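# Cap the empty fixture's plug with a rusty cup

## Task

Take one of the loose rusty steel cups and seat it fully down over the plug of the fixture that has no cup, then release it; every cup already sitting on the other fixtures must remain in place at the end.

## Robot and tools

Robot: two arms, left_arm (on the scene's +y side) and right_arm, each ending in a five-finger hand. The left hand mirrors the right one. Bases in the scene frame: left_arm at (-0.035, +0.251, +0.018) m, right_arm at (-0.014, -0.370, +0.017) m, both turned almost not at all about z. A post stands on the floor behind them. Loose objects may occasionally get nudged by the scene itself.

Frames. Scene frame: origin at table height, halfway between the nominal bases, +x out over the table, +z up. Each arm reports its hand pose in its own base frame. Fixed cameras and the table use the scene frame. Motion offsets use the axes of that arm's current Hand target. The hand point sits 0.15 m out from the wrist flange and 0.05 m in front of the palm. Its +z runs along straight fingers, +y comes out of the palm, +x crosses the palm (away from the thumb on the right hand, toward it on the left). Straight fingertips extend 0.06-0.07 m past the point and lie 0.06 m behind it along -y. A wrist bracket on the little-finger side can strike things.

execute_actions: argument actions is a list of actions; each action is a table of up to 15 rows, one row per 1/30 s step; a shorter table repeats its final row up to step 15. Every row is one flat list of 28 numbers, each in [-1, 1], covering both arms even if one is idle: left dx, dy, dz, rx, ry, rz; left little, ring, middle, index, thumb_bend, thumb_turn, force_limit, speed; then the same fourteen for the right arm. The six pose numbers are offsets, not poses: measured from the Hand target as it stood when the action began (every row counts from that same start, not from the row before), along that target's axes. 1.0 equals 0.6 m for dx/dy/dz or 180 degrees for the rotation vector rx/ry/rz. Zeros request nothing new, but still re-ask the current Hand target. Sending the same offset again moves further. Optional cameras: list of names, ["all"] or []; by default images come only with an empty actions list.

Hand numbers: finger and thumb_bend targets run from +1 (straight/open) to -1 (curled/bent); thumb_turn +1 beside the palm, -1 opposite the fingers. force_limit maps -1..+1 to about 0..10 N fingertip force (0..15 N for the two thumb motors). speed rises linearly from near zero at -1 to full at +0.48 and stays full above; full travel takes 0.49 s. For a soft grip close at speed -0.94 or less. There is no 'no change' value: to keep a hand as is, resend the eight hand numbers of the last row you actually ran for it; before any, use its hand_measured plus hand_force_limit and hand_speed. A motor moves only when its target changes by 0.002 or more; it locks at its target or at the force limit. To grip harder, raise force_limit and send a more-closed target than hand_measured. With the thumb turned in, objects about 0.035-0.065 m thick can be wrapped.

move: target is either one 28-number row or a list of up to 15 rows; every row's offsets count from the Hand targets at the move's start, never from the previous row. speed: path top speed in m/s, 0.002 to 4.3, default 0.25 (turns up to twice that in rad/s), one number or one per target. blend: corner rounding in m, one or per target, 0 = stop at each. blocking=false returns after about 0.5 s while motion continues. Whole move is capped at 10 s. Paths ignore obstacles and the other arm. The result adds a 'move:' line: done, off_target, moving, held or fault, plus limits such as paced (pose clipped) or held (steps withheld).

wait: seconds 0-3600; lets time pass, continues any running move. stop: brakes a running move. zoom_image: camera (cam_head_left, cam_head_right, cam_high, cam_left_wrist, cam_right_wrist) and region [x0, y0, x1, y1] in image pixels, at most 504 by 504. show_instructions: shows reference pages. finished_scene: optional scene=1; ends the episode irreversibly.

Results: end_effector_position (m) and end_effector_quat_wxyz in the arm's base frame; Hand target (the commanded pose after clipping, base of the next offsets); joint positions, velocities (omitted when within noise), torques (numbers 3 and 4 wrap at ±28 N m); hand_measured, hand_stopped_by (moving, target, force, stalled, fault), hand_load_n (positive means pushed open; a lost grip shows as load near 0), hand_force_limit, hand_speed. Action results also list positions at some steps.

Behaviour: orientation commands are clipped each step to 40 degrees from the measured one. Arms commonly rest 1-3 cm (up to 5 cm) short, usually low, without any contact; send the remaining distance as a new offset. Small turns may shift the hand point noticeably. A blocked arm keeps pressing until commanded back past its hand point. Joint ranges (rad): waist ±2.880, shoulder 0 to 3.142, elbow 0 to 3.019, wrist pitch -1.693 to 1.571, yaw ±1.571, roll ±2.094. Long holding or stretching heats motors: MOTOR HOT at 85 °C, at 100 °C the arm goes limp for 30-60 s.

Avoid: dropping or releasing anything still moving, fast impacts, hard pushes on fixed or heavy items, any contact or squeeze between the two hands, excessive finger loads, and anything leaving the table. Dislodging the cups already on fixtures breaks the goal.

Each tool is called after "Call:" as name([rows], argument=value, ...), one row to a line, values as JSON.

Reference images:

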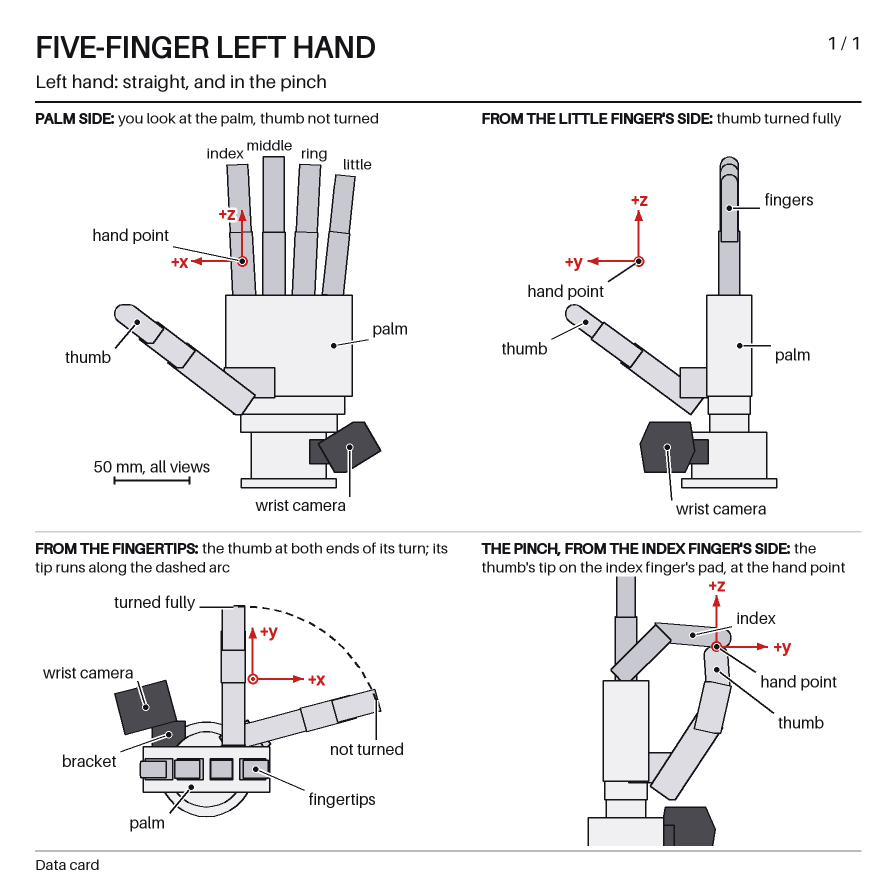

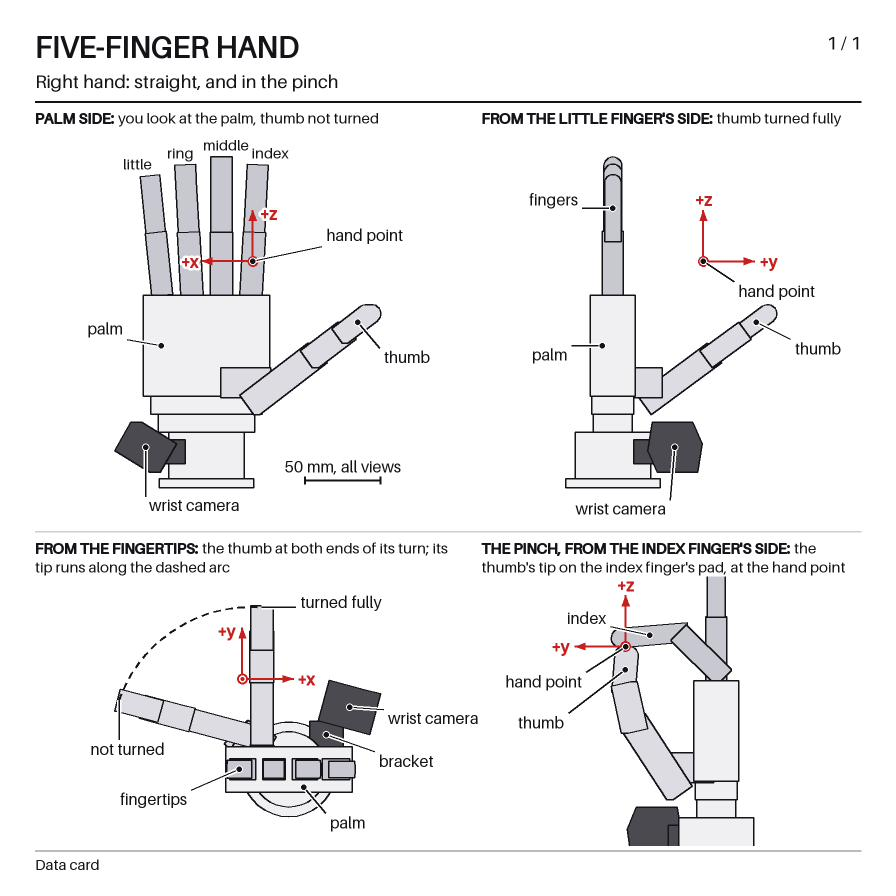

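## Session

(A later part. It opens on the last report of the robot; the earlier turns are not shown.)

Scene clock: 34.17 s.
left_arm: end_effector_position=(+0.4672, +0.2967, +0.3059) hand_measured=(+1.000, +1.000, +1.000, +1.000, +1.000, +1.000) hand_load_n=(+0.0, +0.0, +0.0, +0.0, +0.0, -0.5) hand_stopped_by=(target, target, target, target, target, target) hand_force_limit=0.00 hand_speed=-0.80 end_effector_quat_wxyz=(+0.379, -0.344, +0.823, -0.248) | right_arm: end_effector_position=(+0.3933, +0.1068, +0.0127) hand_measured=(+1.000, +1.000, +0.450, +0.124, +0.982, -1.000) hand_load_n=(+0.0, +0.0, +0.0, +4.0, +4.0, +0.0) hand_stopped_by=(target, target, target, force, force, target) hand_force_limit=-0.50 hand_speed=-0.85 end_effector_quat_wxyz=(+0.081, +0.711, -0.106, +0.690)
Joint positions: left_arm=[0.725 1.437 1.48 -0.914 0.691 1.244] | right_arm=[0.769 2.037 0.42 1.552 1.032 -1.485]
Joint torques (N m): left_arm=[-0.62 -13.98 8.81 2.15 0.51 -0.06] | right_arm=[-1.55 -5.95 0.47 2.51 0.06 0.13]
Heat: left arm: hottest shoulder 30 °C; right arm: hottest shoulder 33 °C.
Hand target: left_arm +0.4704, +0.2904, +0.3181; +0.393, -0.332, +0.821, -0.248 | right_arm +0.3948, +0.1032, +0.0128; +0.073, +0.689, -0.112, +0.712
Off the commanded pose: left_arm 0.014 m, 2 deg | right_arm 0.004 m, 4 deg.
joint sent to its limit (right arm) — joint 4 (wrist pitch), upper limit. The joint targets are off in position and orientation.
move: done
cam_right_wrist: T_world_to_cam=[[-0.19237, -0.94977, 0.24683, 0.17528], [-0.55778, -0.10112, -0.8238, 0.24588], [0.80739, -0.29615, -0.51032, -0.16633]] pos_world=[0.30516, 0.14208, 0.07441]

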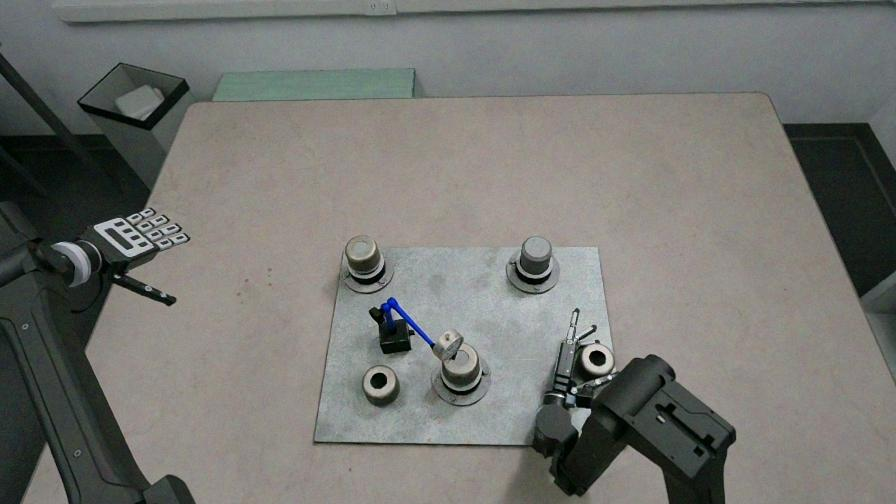

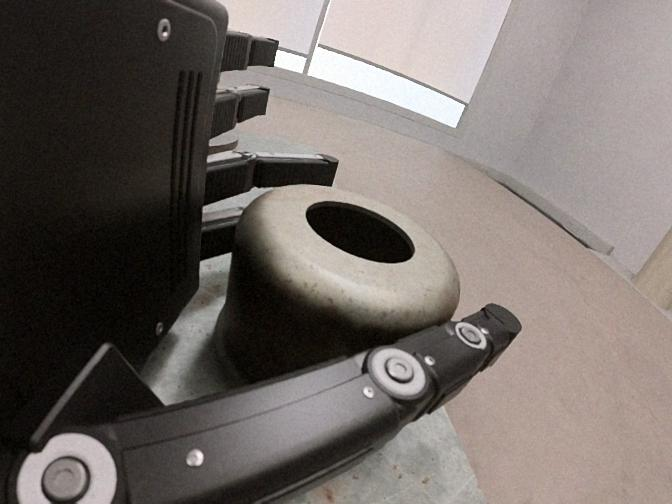

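Call:
move(target=[0,0,0,0,0,0,1,1,1,1,1,1,0,-0.8,0,0,0,0,0,0,1,1,0.45,-0.3,0.2,-1,0.1,-0.85], cameras=["cam_head_left","cam_right_wrist"])

Call:
zoom_image(camera="cam_head_left", region=[520, 300, 640, 420])

Scene clock: 35.20 s.
left_arm: end_effector_position=(+0.4672, +0.2967, +0.3059) hand_measured=(+1.000, +1.000, +1.000, +1.000, +1.000, +1.000) hand_load_n=(+0.0, +0.0, +0.0, +0.0, +0.0, +0.0) hand_stopped_by=(target, target, target, target, target, target) hand_force_limit=0.00 hand_speed=-0.80 end_effector_quat_wxyz=(+0.379, -0.344, +0.823, -0.248) | right_arm: end_effector_position=(+0.3933, +0.1068, +0.0127) hand_measured=(+1.000, +1.000, +0.450, +0.114, +0.952, -1.000) hand_load_n=(+0.0, +0.0, +0.0, +8.0, +8.0, -1.5) hand_stopped_by=(target, target, target, force, force, target) hand_force_limit=0.10 hand_speed=-0.85 end_effector_quat_wxyz=(+0.081, +0.711, -0.106, +0.691)
Joint positions: left_arm=[0.725 1.437 1.48 -0.914 0.691 1.244] | right_arm=[0.769 2.037 0.42 1.553 1.032 -1.484]
Joint torques (N m): left_arm=[-0.26 -14.8 9.06 2.09 0.55 -0.04] | right_arm=[-1.55 -5.89 0.46 2.5 0.05 0.13]
Heat: left arm: hottest shoulder 30 °C; right arm: hottest shoulder 33 °C.
Hand target: left_arm +0.4704, +0.2904, +0.3181; +0.393, -0.332, +0.821, -0.248 | right_arm +0.3948, +0.1032, +0.0128; +0.073, +0.689, -0.112, +0.712
Off the commanded pose: left_arm 0.014 m, 2 deg | right_arm 0.004 m, 4 deg.
joint sent to its limit (right arm) — joint 4 (wrist pitch), upper limit. The joint targets are off in position and orientation.
move: done
cam_right_wrist: T_world_to_cam=[[-0.19249, -0.95, 0.24587, 0.17542], [-0.55725, -0.10041, -0.82425, 0.24565], [0.80773, -0.29567, -0.51006, -0.16652]] pos_world=[0.30516, 0.14208, 0.07441]

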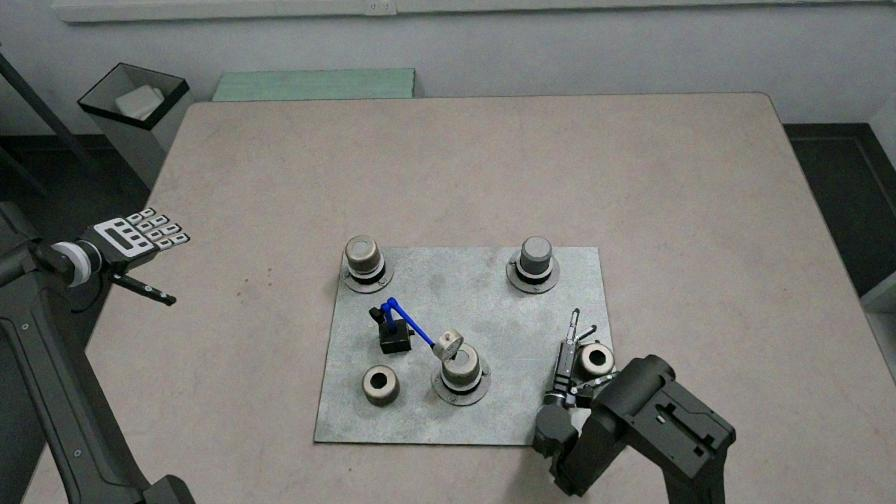

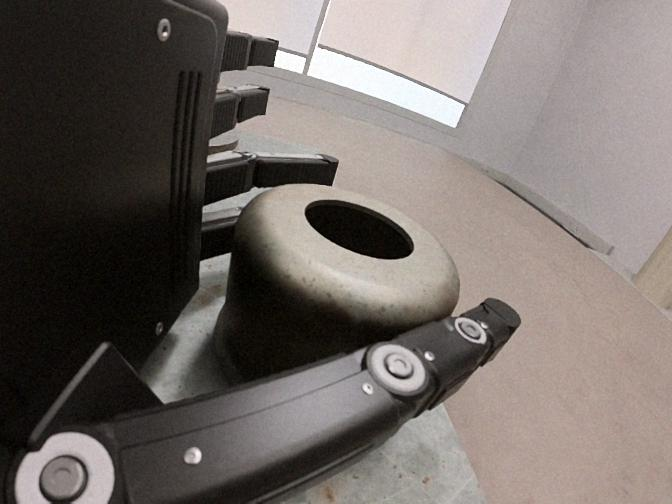

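Scaled by 4.200 from the camera's image (finer frame: 1280x720).

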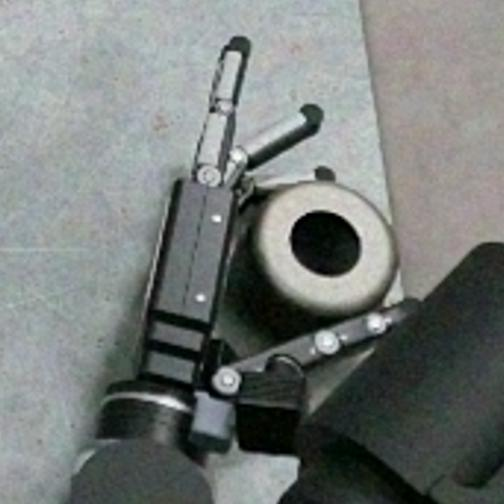

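Call:
move(target=[0,0,0,0,0,0,1,1,1,1,1,1,0,-0.8,0.05,-0.003,0.0013,0,0,0,1,1,0.45,-0.3,0.2,-1,0.1,-0.85], speed=0.04, cameras=["cam_head_left","cam_head_right","cam_high","cam_right_wrist"])

Call:
zoom_image(camera="cam_head_left", region=[520, 300, 640, 420])

Call:
zoom_image(camera="cam_high", region=[450, 120, 600, 220])

Scene clock: 37.30 s.
left_arm: end_effector_position=(+0.4672, +0.2967, +0.3059) hand_measured=(+1.000, +1.000, +1.000, +1.000, +1.000, +1.000) hand_load_n=(+0.0, +0.0, +0.0, +0.0, +0.0, +0.0) hand_stopped_by=(target, target, target, target, target, target) hand_force_limit=0.00 hand_speed=-0.80 end_effector_quat_wxyz=(+0.379, -0.344, +0.823, -0.248) | right_arm: end_effector_position=(+0.3906, +0.1041, +0.0259) hand_measured=(+1.000, +1.000, +0.450, +0.114, +0.952, -1.000) hand_load_n=(+0.0, +0.0, +0.0, +8.5, +7.5, -1.5) hand_stopped_by=(target, target, target, force, force, target) hand_force_limit=0.10 hand_speed=-0.85 end_effector_quat_wxyz=(+0.076, +0.706, -0.109, +0.696)
Joint positions: left_arm=[0.725 1.437 1.48 -0.914 0.691 1.244] | right_arm=[0.769 1.992 0.398 1.554 1.03 -1.493]
Joint torques (N m): left_arm=[-0.15 -14.86 8.96 2.07 0.53 -0.03] | right_arm=[-1.38 -8.47 0.79 2.43 -0.04 -0.42]
Heat: left arm: hottest shoulder 30 °C; right arm: hottest shoulder 33 °C.
Hand target: left_arm +0.4704, +0.2904, +0.3181; +0.393, -0.332, +0.821, -0.248 | right_arm +0.3948, +0.1032, +0.0429; +0.073, +0.689, -0.112, +0.712
Off the commanded pose: left_arm 0.014 m, 2 deg | right_arm 0.018 m, 3 deg.
joint sent to its limit (right arm) — joint 4 (wrist pitch), upper limit. The joint targets are off in position, not in orientation.
move: off_target (right_arm)
cam_right_wrist: T_world_to_cam=[[-0.1938, -0.95255, 0.2347, 0.17012], [-0.54434, -0.09462, -0.83351, 0.24926], [0.81617, -0.2893, -0.50017, -0.16262]] pos_world=[0.30138, 0.13859, 0.0865]

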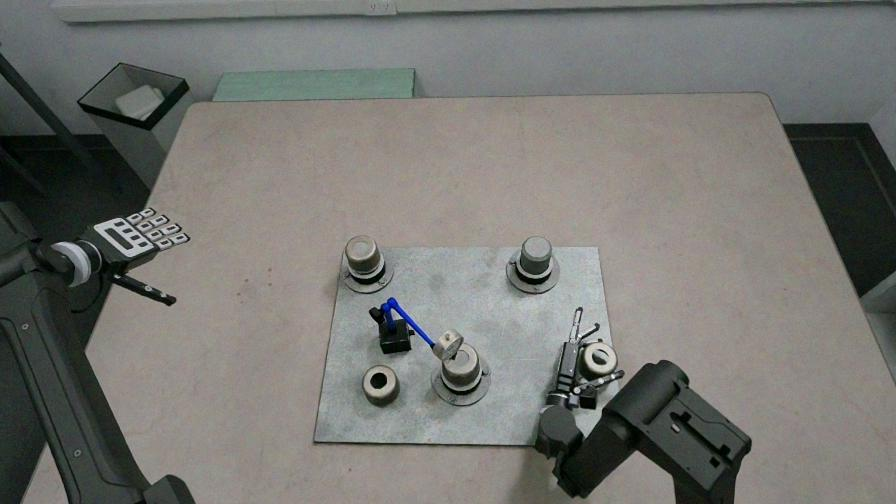

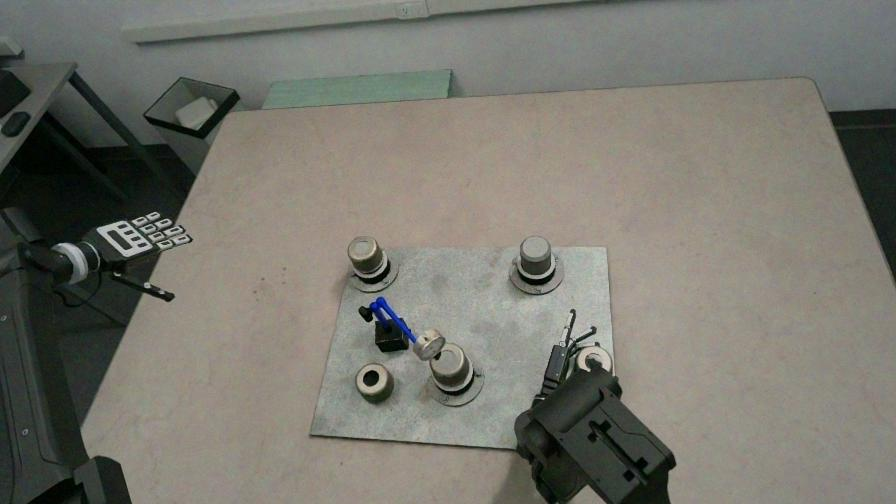

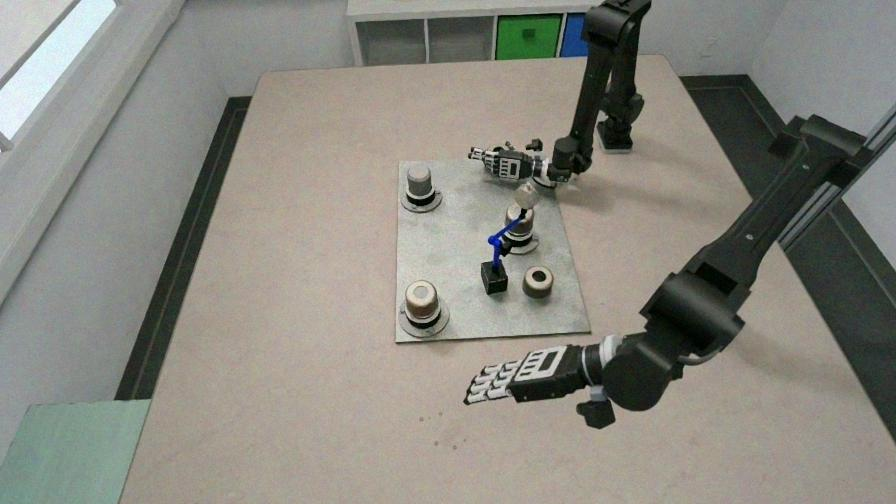

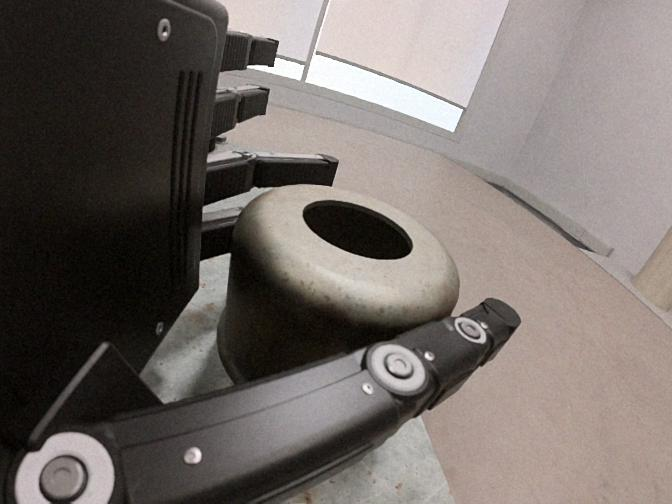

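Scaled by 4.200 from the camera's image (finer frame: 1280x720).

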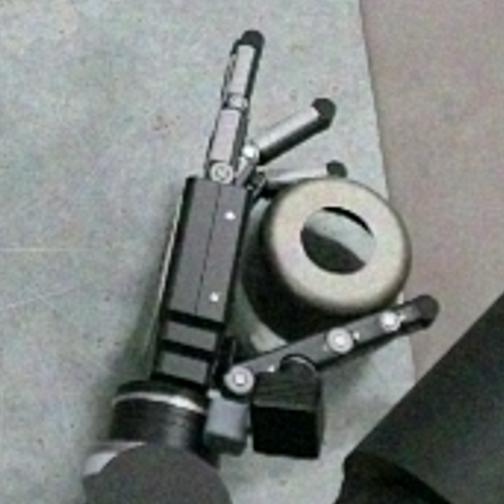

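Scaled by 3.360 from the camera's image (finer frame: 1280x720).

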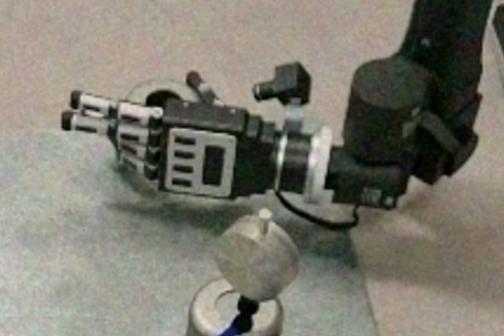

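Call:
move(target=[0,0,0,0,0,0,1,1,1,1,1,1,0,-0.8,0.1829,-0.0108,0.0047,0,0,0,1,1,0.45,-0.3,0.2,-1,0.1,-0.85], speed=0.07, cameras=["cam_head_left","cam_head_right","cam_high","cam_right_wrist"])

Scene clock: 39.90 s.
left_arm: end_effector_position=(+0.4672, +0.2967, +0.3059) hand_measured=(+1.000, +1.000, +1.000, +1.000, +1.000, +1.000) hand_load_n=(-0.5, +0.0, -0.5, +0.0, +0.0, +0.0) hand_stopped_by=(target, target, target, target, target, target) hand_force_limit=0.00 hand_speed=-0.80 end_effector_quat_wxyz=(+0.379, -0.344, +0.823, -0.248) | right_arm: end_effector_position=(+0.3896, +0.1025, +0.1365) hand_measured=(+1.000, +1.000, +0.450, +0.114, +0.952, -1.000) hand_load_n=(+0.0, +0.0, +0.0, +8.0, +7.5, -1.5) hand_stopped_by=(target, target, target, force, force, target) hand_force_limit=0.10 hand_speed=-0.85 end_effector_quat_wxyz=(+0.073, +0.697, -0.110, +0.705)
Joint positions: left_arm=[0.725 1.437 1.48 -0.914 0.691 1.244] | right_arm=[0.769 1.495 0.374 1.129 1.028 -1.525]
Joint torques (N m): left_arm=[-0.79 -14.92 9.09 2.1 0.56 -0.11] | right_arm=[-1.26 -5.83 6.39 1.26 -0.1 -0.36]
Heat: left arm: hottest shoulder 30 °C; right arm: hottest shoulder 33 °C.
Hand target: left_arm +0.4704, +0.2904, +0.3181; +0.393, -0.332, +0.821, -0.248 | right_arm +0.3949, +0.1032, +0.1528; +0.073, +0.689, -0.112, +0.712
Off the commanded pose: left_arm 0.014 m, 2 deg | right_arm 0.017 m, 1 deg.
move: off_target (right_arm)
cam_right_wrist: T_world_to_cam=[[-0.19772, -0.95346, 0.22764, 0.14504], [-0.52241, -0.094, -0.84749, 0.33411], [0.82945, -0.28649, -0.47951, -0.11523]] pos_world=[0.2988, 0.13669, 0.19489]

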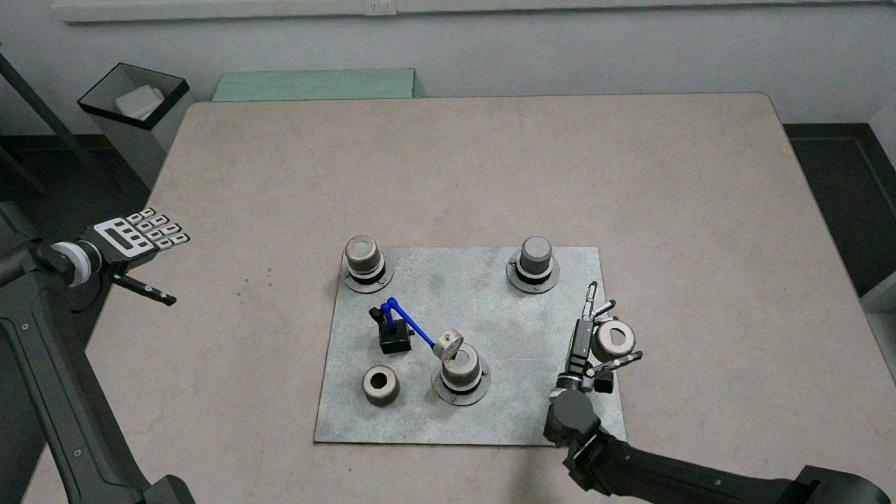

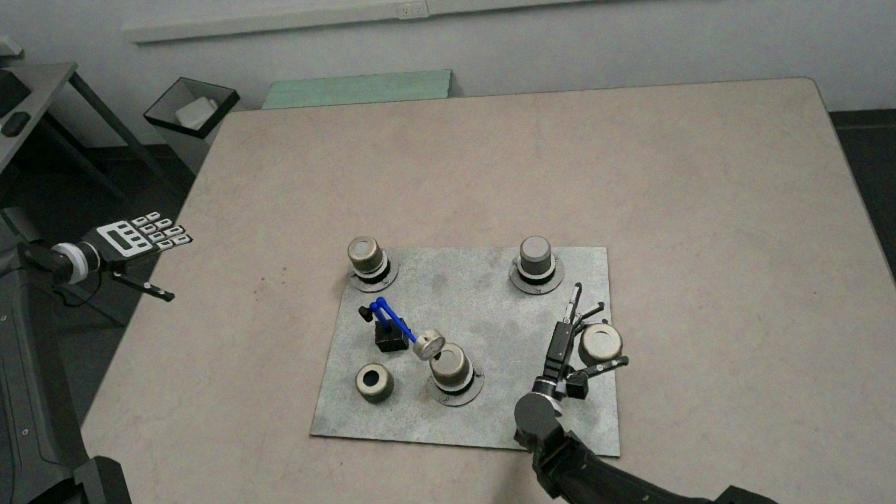

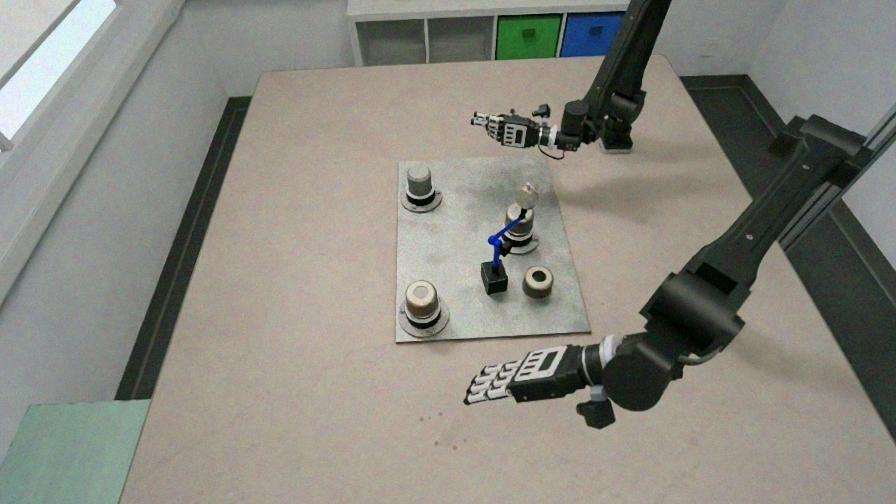

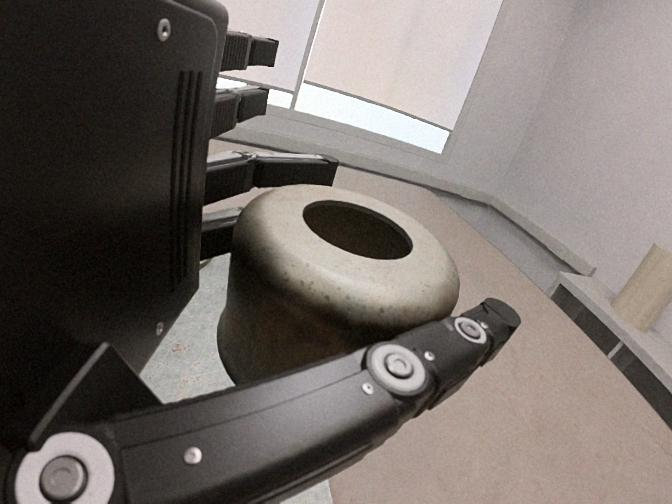

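Call:
zoom_image(camera="cam_head_left", region=[500, 225, 570, 295])

Call:
zoom_image(camera="cam_head_right", region=[500, 225, 570, 295])

Call:
zoom_image(camera="cam_high", region=[385, 150, 455, 220])

Scaled by 7.200 from the camera's image (finer frame: 1280x720).

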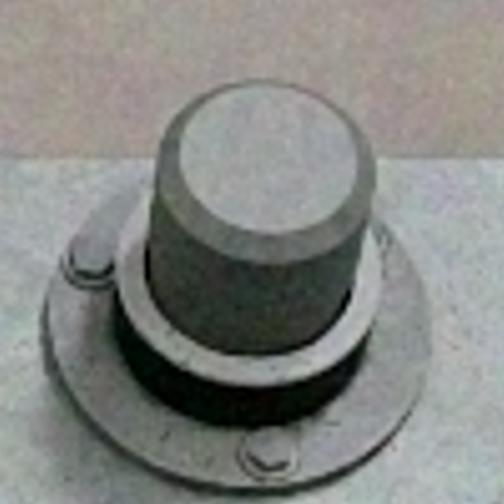

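Scaled by 7.200 from the camera's image (finer frame: 1280x720).

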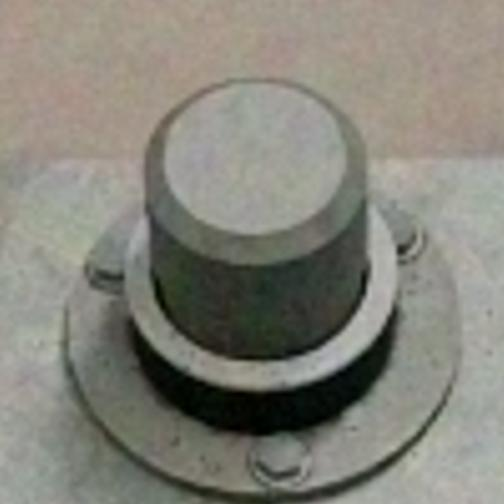

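Scaled by 7.200 from the camera's image (finer frame: 1280x720).

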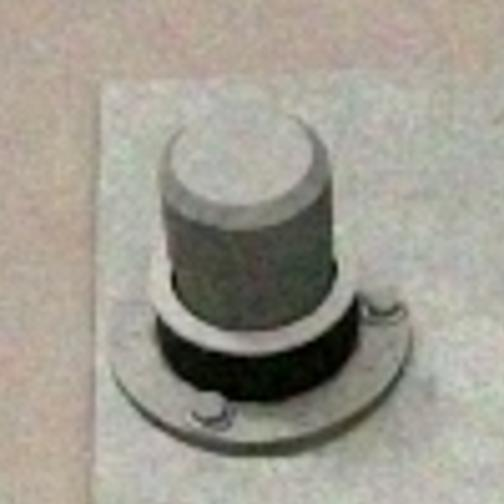

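Call:
move(target=[0,0,0,0,0,0,1,1,1,1,1,1,0,-0.8,0.0385,-0.2738,0.2908,0.1941,-0.0208,-0.0055,1,1,0.45,-0.3,0.2,-1,0.1,-0.85], speed=0.1, cameras=["cam_head_left","cam_head_right","cam_high","cam_right_wrist"])

Scene clock: 45.03 s.
left_arm: end_effector_position=(+0.4672, +0.2967, +0.3059) hand_measured=(+1.000, +1.000, +1.000, +1.000, +1.000, +1.000) hand_load_n=(+0.0, +0.0, -0.5, +0.0, +0.0, +0.0) hand_stopped_by=(target, target, target, target, target, target) hand_force_limit=0.00 hand_speed=-0.80 end_effector_quat_wxyz=(+0.379, -0.344, +0.823, -0.248) | right_arm: end_effector_position=(+0.5764, +0.2116, +0.1463) hand_measured=(+1.000, +1.000, +0.450, +0.114, +0.952, -1.000) hand_load_n=(+0.0, +0.0, +0.0, +8.0, +7.5, -1.5) hand_stopped_by=(target, target, target, force, force, target) hand_force_limit=0.10 hand_speed=-0.85 end_effector_quat_wxyz=(-0.132, +0.730, +0.120, +0.660)
Joint positions: left_arm=[0.725 1.437 1.48 -0.914 0.691 1.244] | right_arm=[0.488 1.64 0.741 0.803 0.127 -1.525]
Joint torques (N m): left_arm=[-0.09 -13.63 8.88 2.07 0.51 -0.04] | right_arm=[-1.67 -7.94 13.53 1.95 -0.05 -0.12]
Heat: left arm: hottest elbow 31 °C; right arm: hottest shoulder 33 °C.
Hand target: left_arm +0.4704, +0.2904, +0.3181; +0.393, -0.332, +0.821, -0.248 | right_arm +0.6048, +0.2151, +0.1899; -0.135, +0.703, +0.111, +0.690
Off the commanded pose: left_arm 0.014 m, 2 deg | right_arm 0.052 m, 5 deg.
move: off_target (right_arm)
cam_right_wrist: T_world_to_cam=[[0.41415, -0.87815, 0.23944, -0.08661], [-0.44078, -0.42366, -0.79135, 0.46469], [0.79636, 0.22219, -0.56253, -0.31061]] pos_world=[0.48805, 0.18982, 0.21374]

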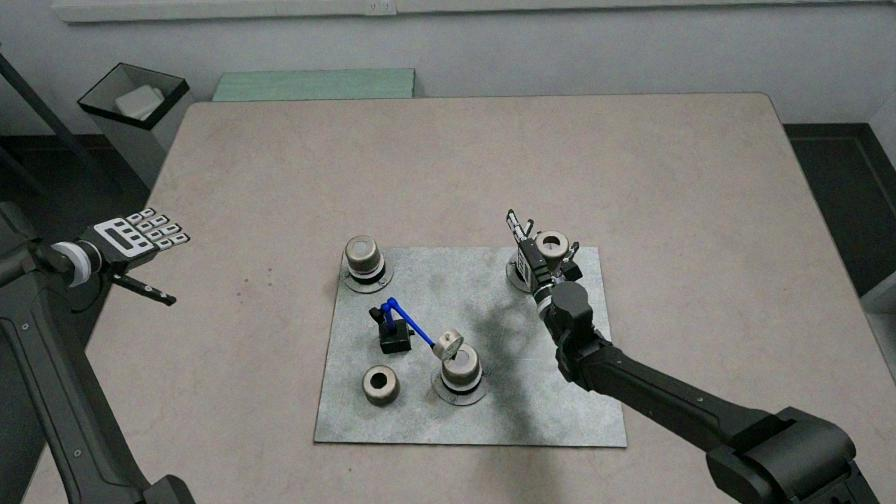

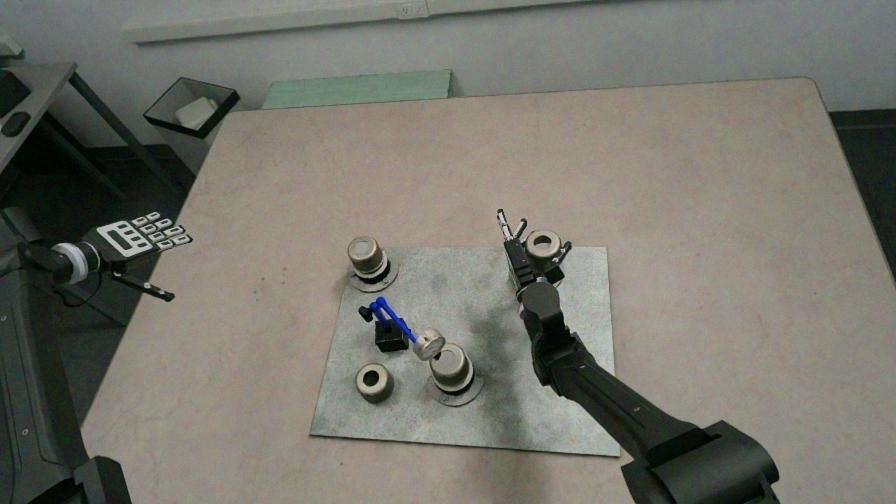

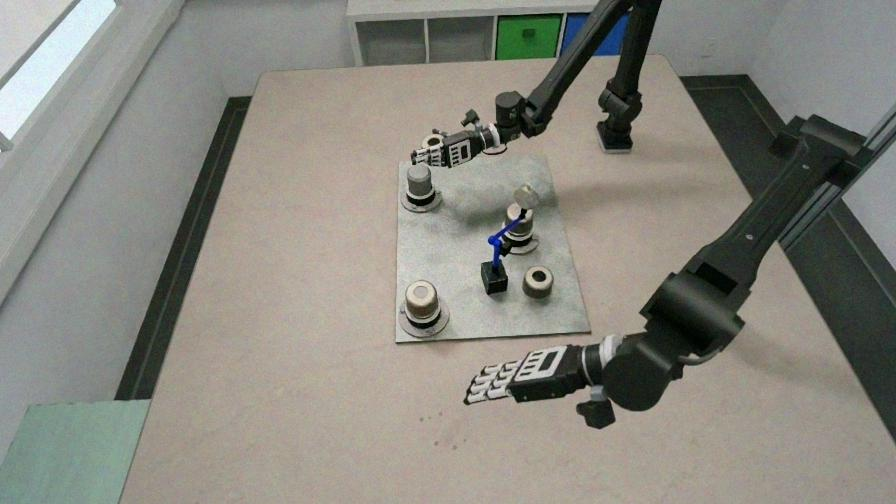

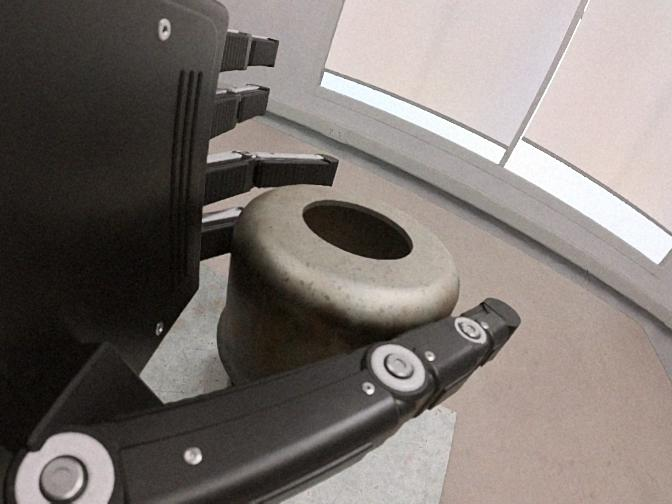

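Call:
zoom_image(camera="cam_head_left", region=[495, 200, 595, 300])

Call:
zoom_image(camera="cam_head_right", region=[490, 200, 590, 300])

Call:
zoom_image(camera="cam_high", region=[385, 110, 485, 210])

Scaled by 5.040 from the camera's image (finer frame: 1280x720).

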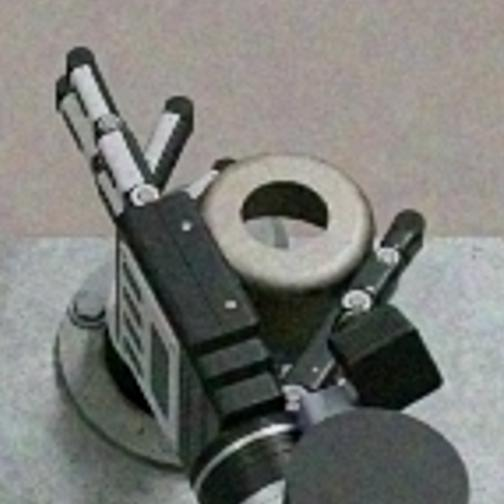

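Scaled by 5.040 from the camera's image (finer frame: 1280x720).

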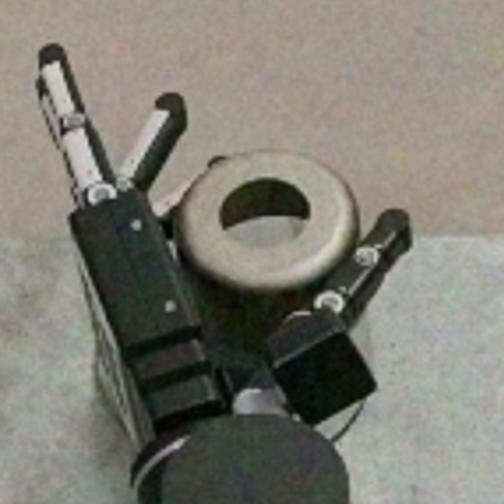

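Scaled by 5.040 from the camera's image (finer frame: 1280x720).

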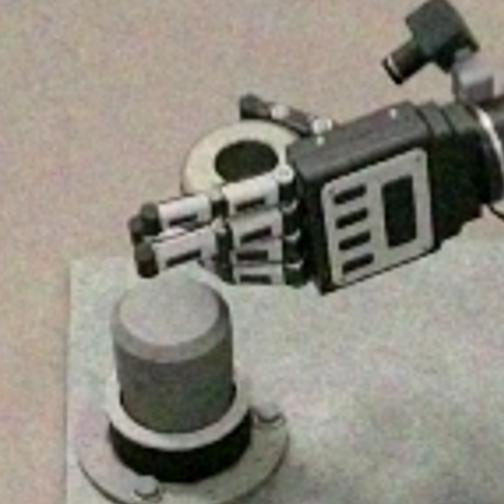

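Call:
move(target=[0,0,0,0,0,0,1,1,1,1,1,1,0,-0.8,0.0158,-0.0007,0.0798,0,0.022,0,1,1,0.45,-0.3,0.2,-1,0.1,-0.85], speed=0.06, cameras=["cam_head_left","cam_head_right","cam_high","cam_right_wrist"])

Call:
zoom_image(camera="cam_head_left", region=[495, 200, 595, 300])

Call:
zoom_image(camera="cam_head_right", region=[490, 200, 590, 300])

Call:
zoom_image(camera="cam_high", region=[385, 110, 485, 210])

Scene clock: 47.50 s.
left_arm: end_effector_position=(+0.4672, +0.2967, +0.3059) hand_measured=(+1.000, +1.000, +1.000, +1.000, +1.000, +1.000) hand_load_n=(+0.0, +0.0, +0.0, +0.0, +0.0, +0.0) hand_stopped_by=(target, target, target, target, target, target) hand_force_limit=0.00 hand_speed=-0.80 end_effector_quat_wxyz=(+0.379, -0.344, +0.823, -0.248) | right_arm: end_effector_position=(+0.6182, +0.2284, +0.1400) hand_measured=(+1.000, +1.000, +0.450, +0.114, +0.952, -1.000) hand_load_n=(+0.0, +0.0, +0.0, +8.5, +7.5, -1.5) hand_stopped_by=(target, target, target, force, force, target) hand_force_limit=0.10 hand_speed=-0.85 end_effector_quat_wxyz=(-0.133, +0.724, +0.118, +0.667)
Joint positions: left_arm=[0.725 1.437 1.48 -0.914 0.691 1.244] | right_arm=[0.479 1.753 0.862 0.815 0.12 -1.525]
Joint torques (N m): left_arm=[0.15 -14.68 8.9 2.17 0.47 -0.07] | right_arm=[-1.79 -9.52 13.74 3.89 -0.05 -0.21]
Heat: left arm: hottest elbow 31 °C; right arm: hottest shoulder 33 °C.
Hand target: left_arm +0.4704, +0.2904, +0.3181; +0.393, -0.332, +0.821, -0.248 | right_arm +0.6499, +0.2316, +0.1988; -0.139, +0.679, +0.106, +0.714
Off the commanded pose: left_arm 0.014 m, 2 deg | right_arm 0.067 m, 8 deg.
move: off_target (right_arm)
cam_right_wrist: T_world_to_cam=[[0.40795, -0.88144, 0.23799, -0.08294], [-0.42827, -0.41496, -0.80275, 0.4771], [0.80633, 0.22556, -0.54677, -0.36029]] pos_world=[0.52867, 0.20614, 0.20573]

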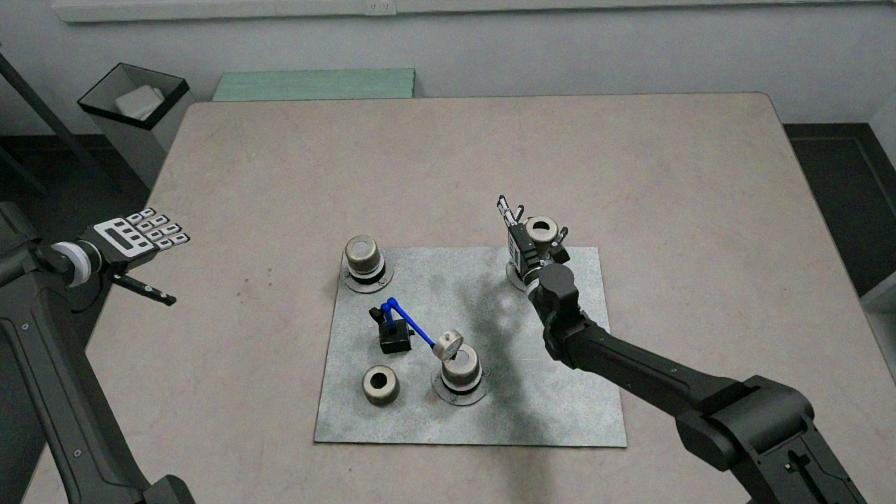

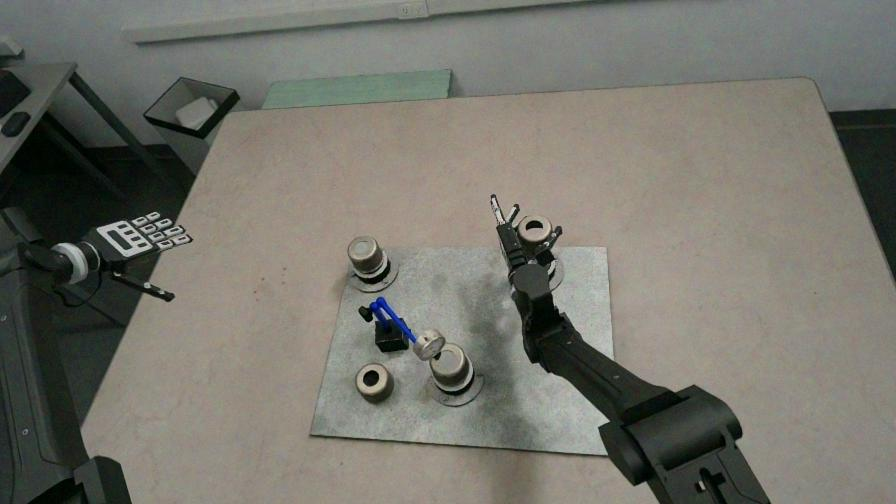

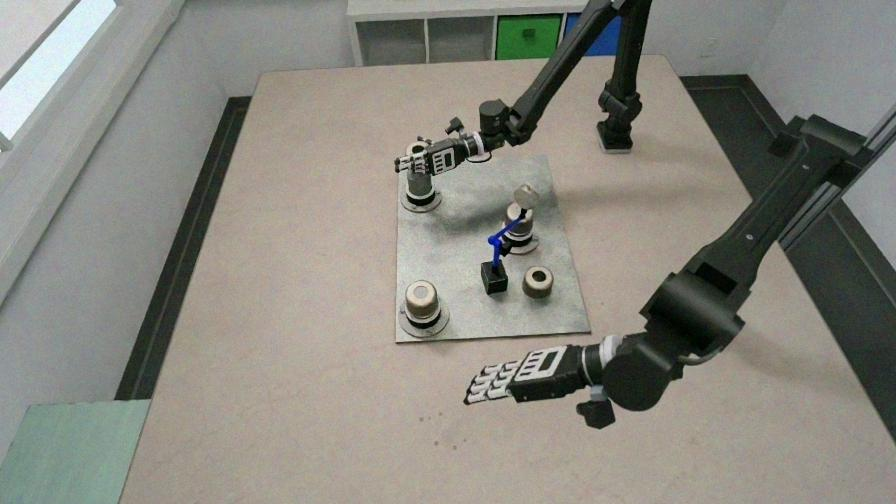

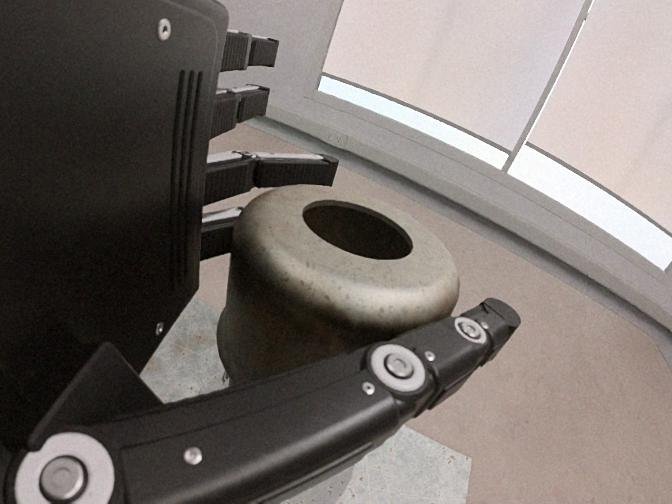

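Scaled by 5.040 from the camera's image (finer frame: 1280x720).

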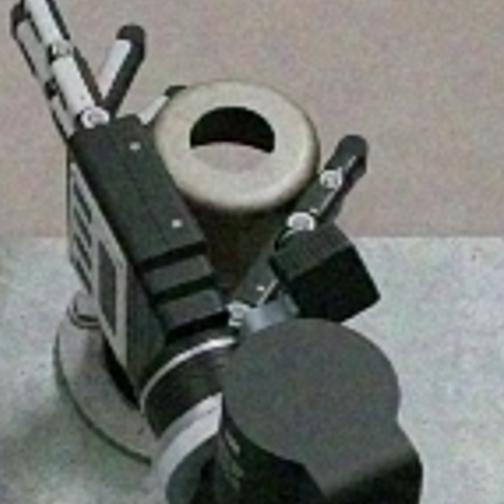

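Scaled by 5.040 from the camera's image (finer frame: 1280x720).

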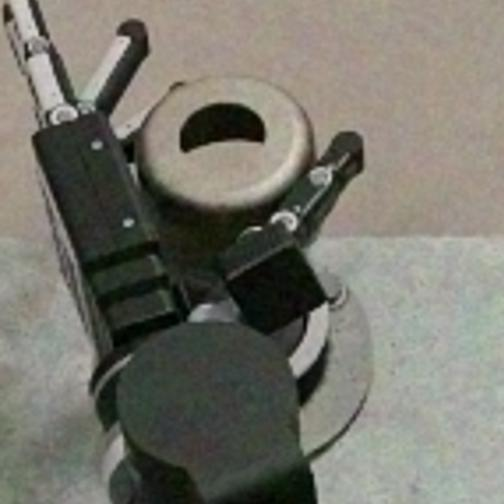

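Scaled by 5.040 from the camera's image (finer frame: 1280x720).

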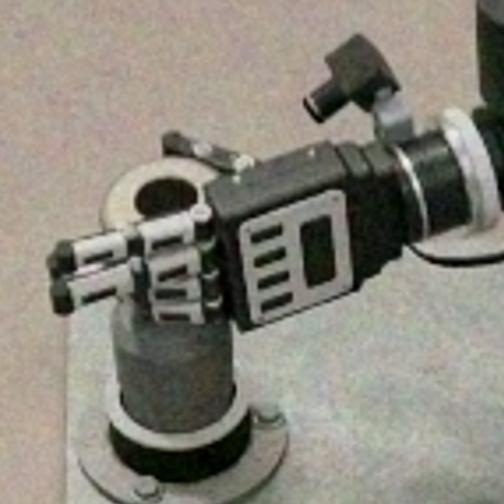

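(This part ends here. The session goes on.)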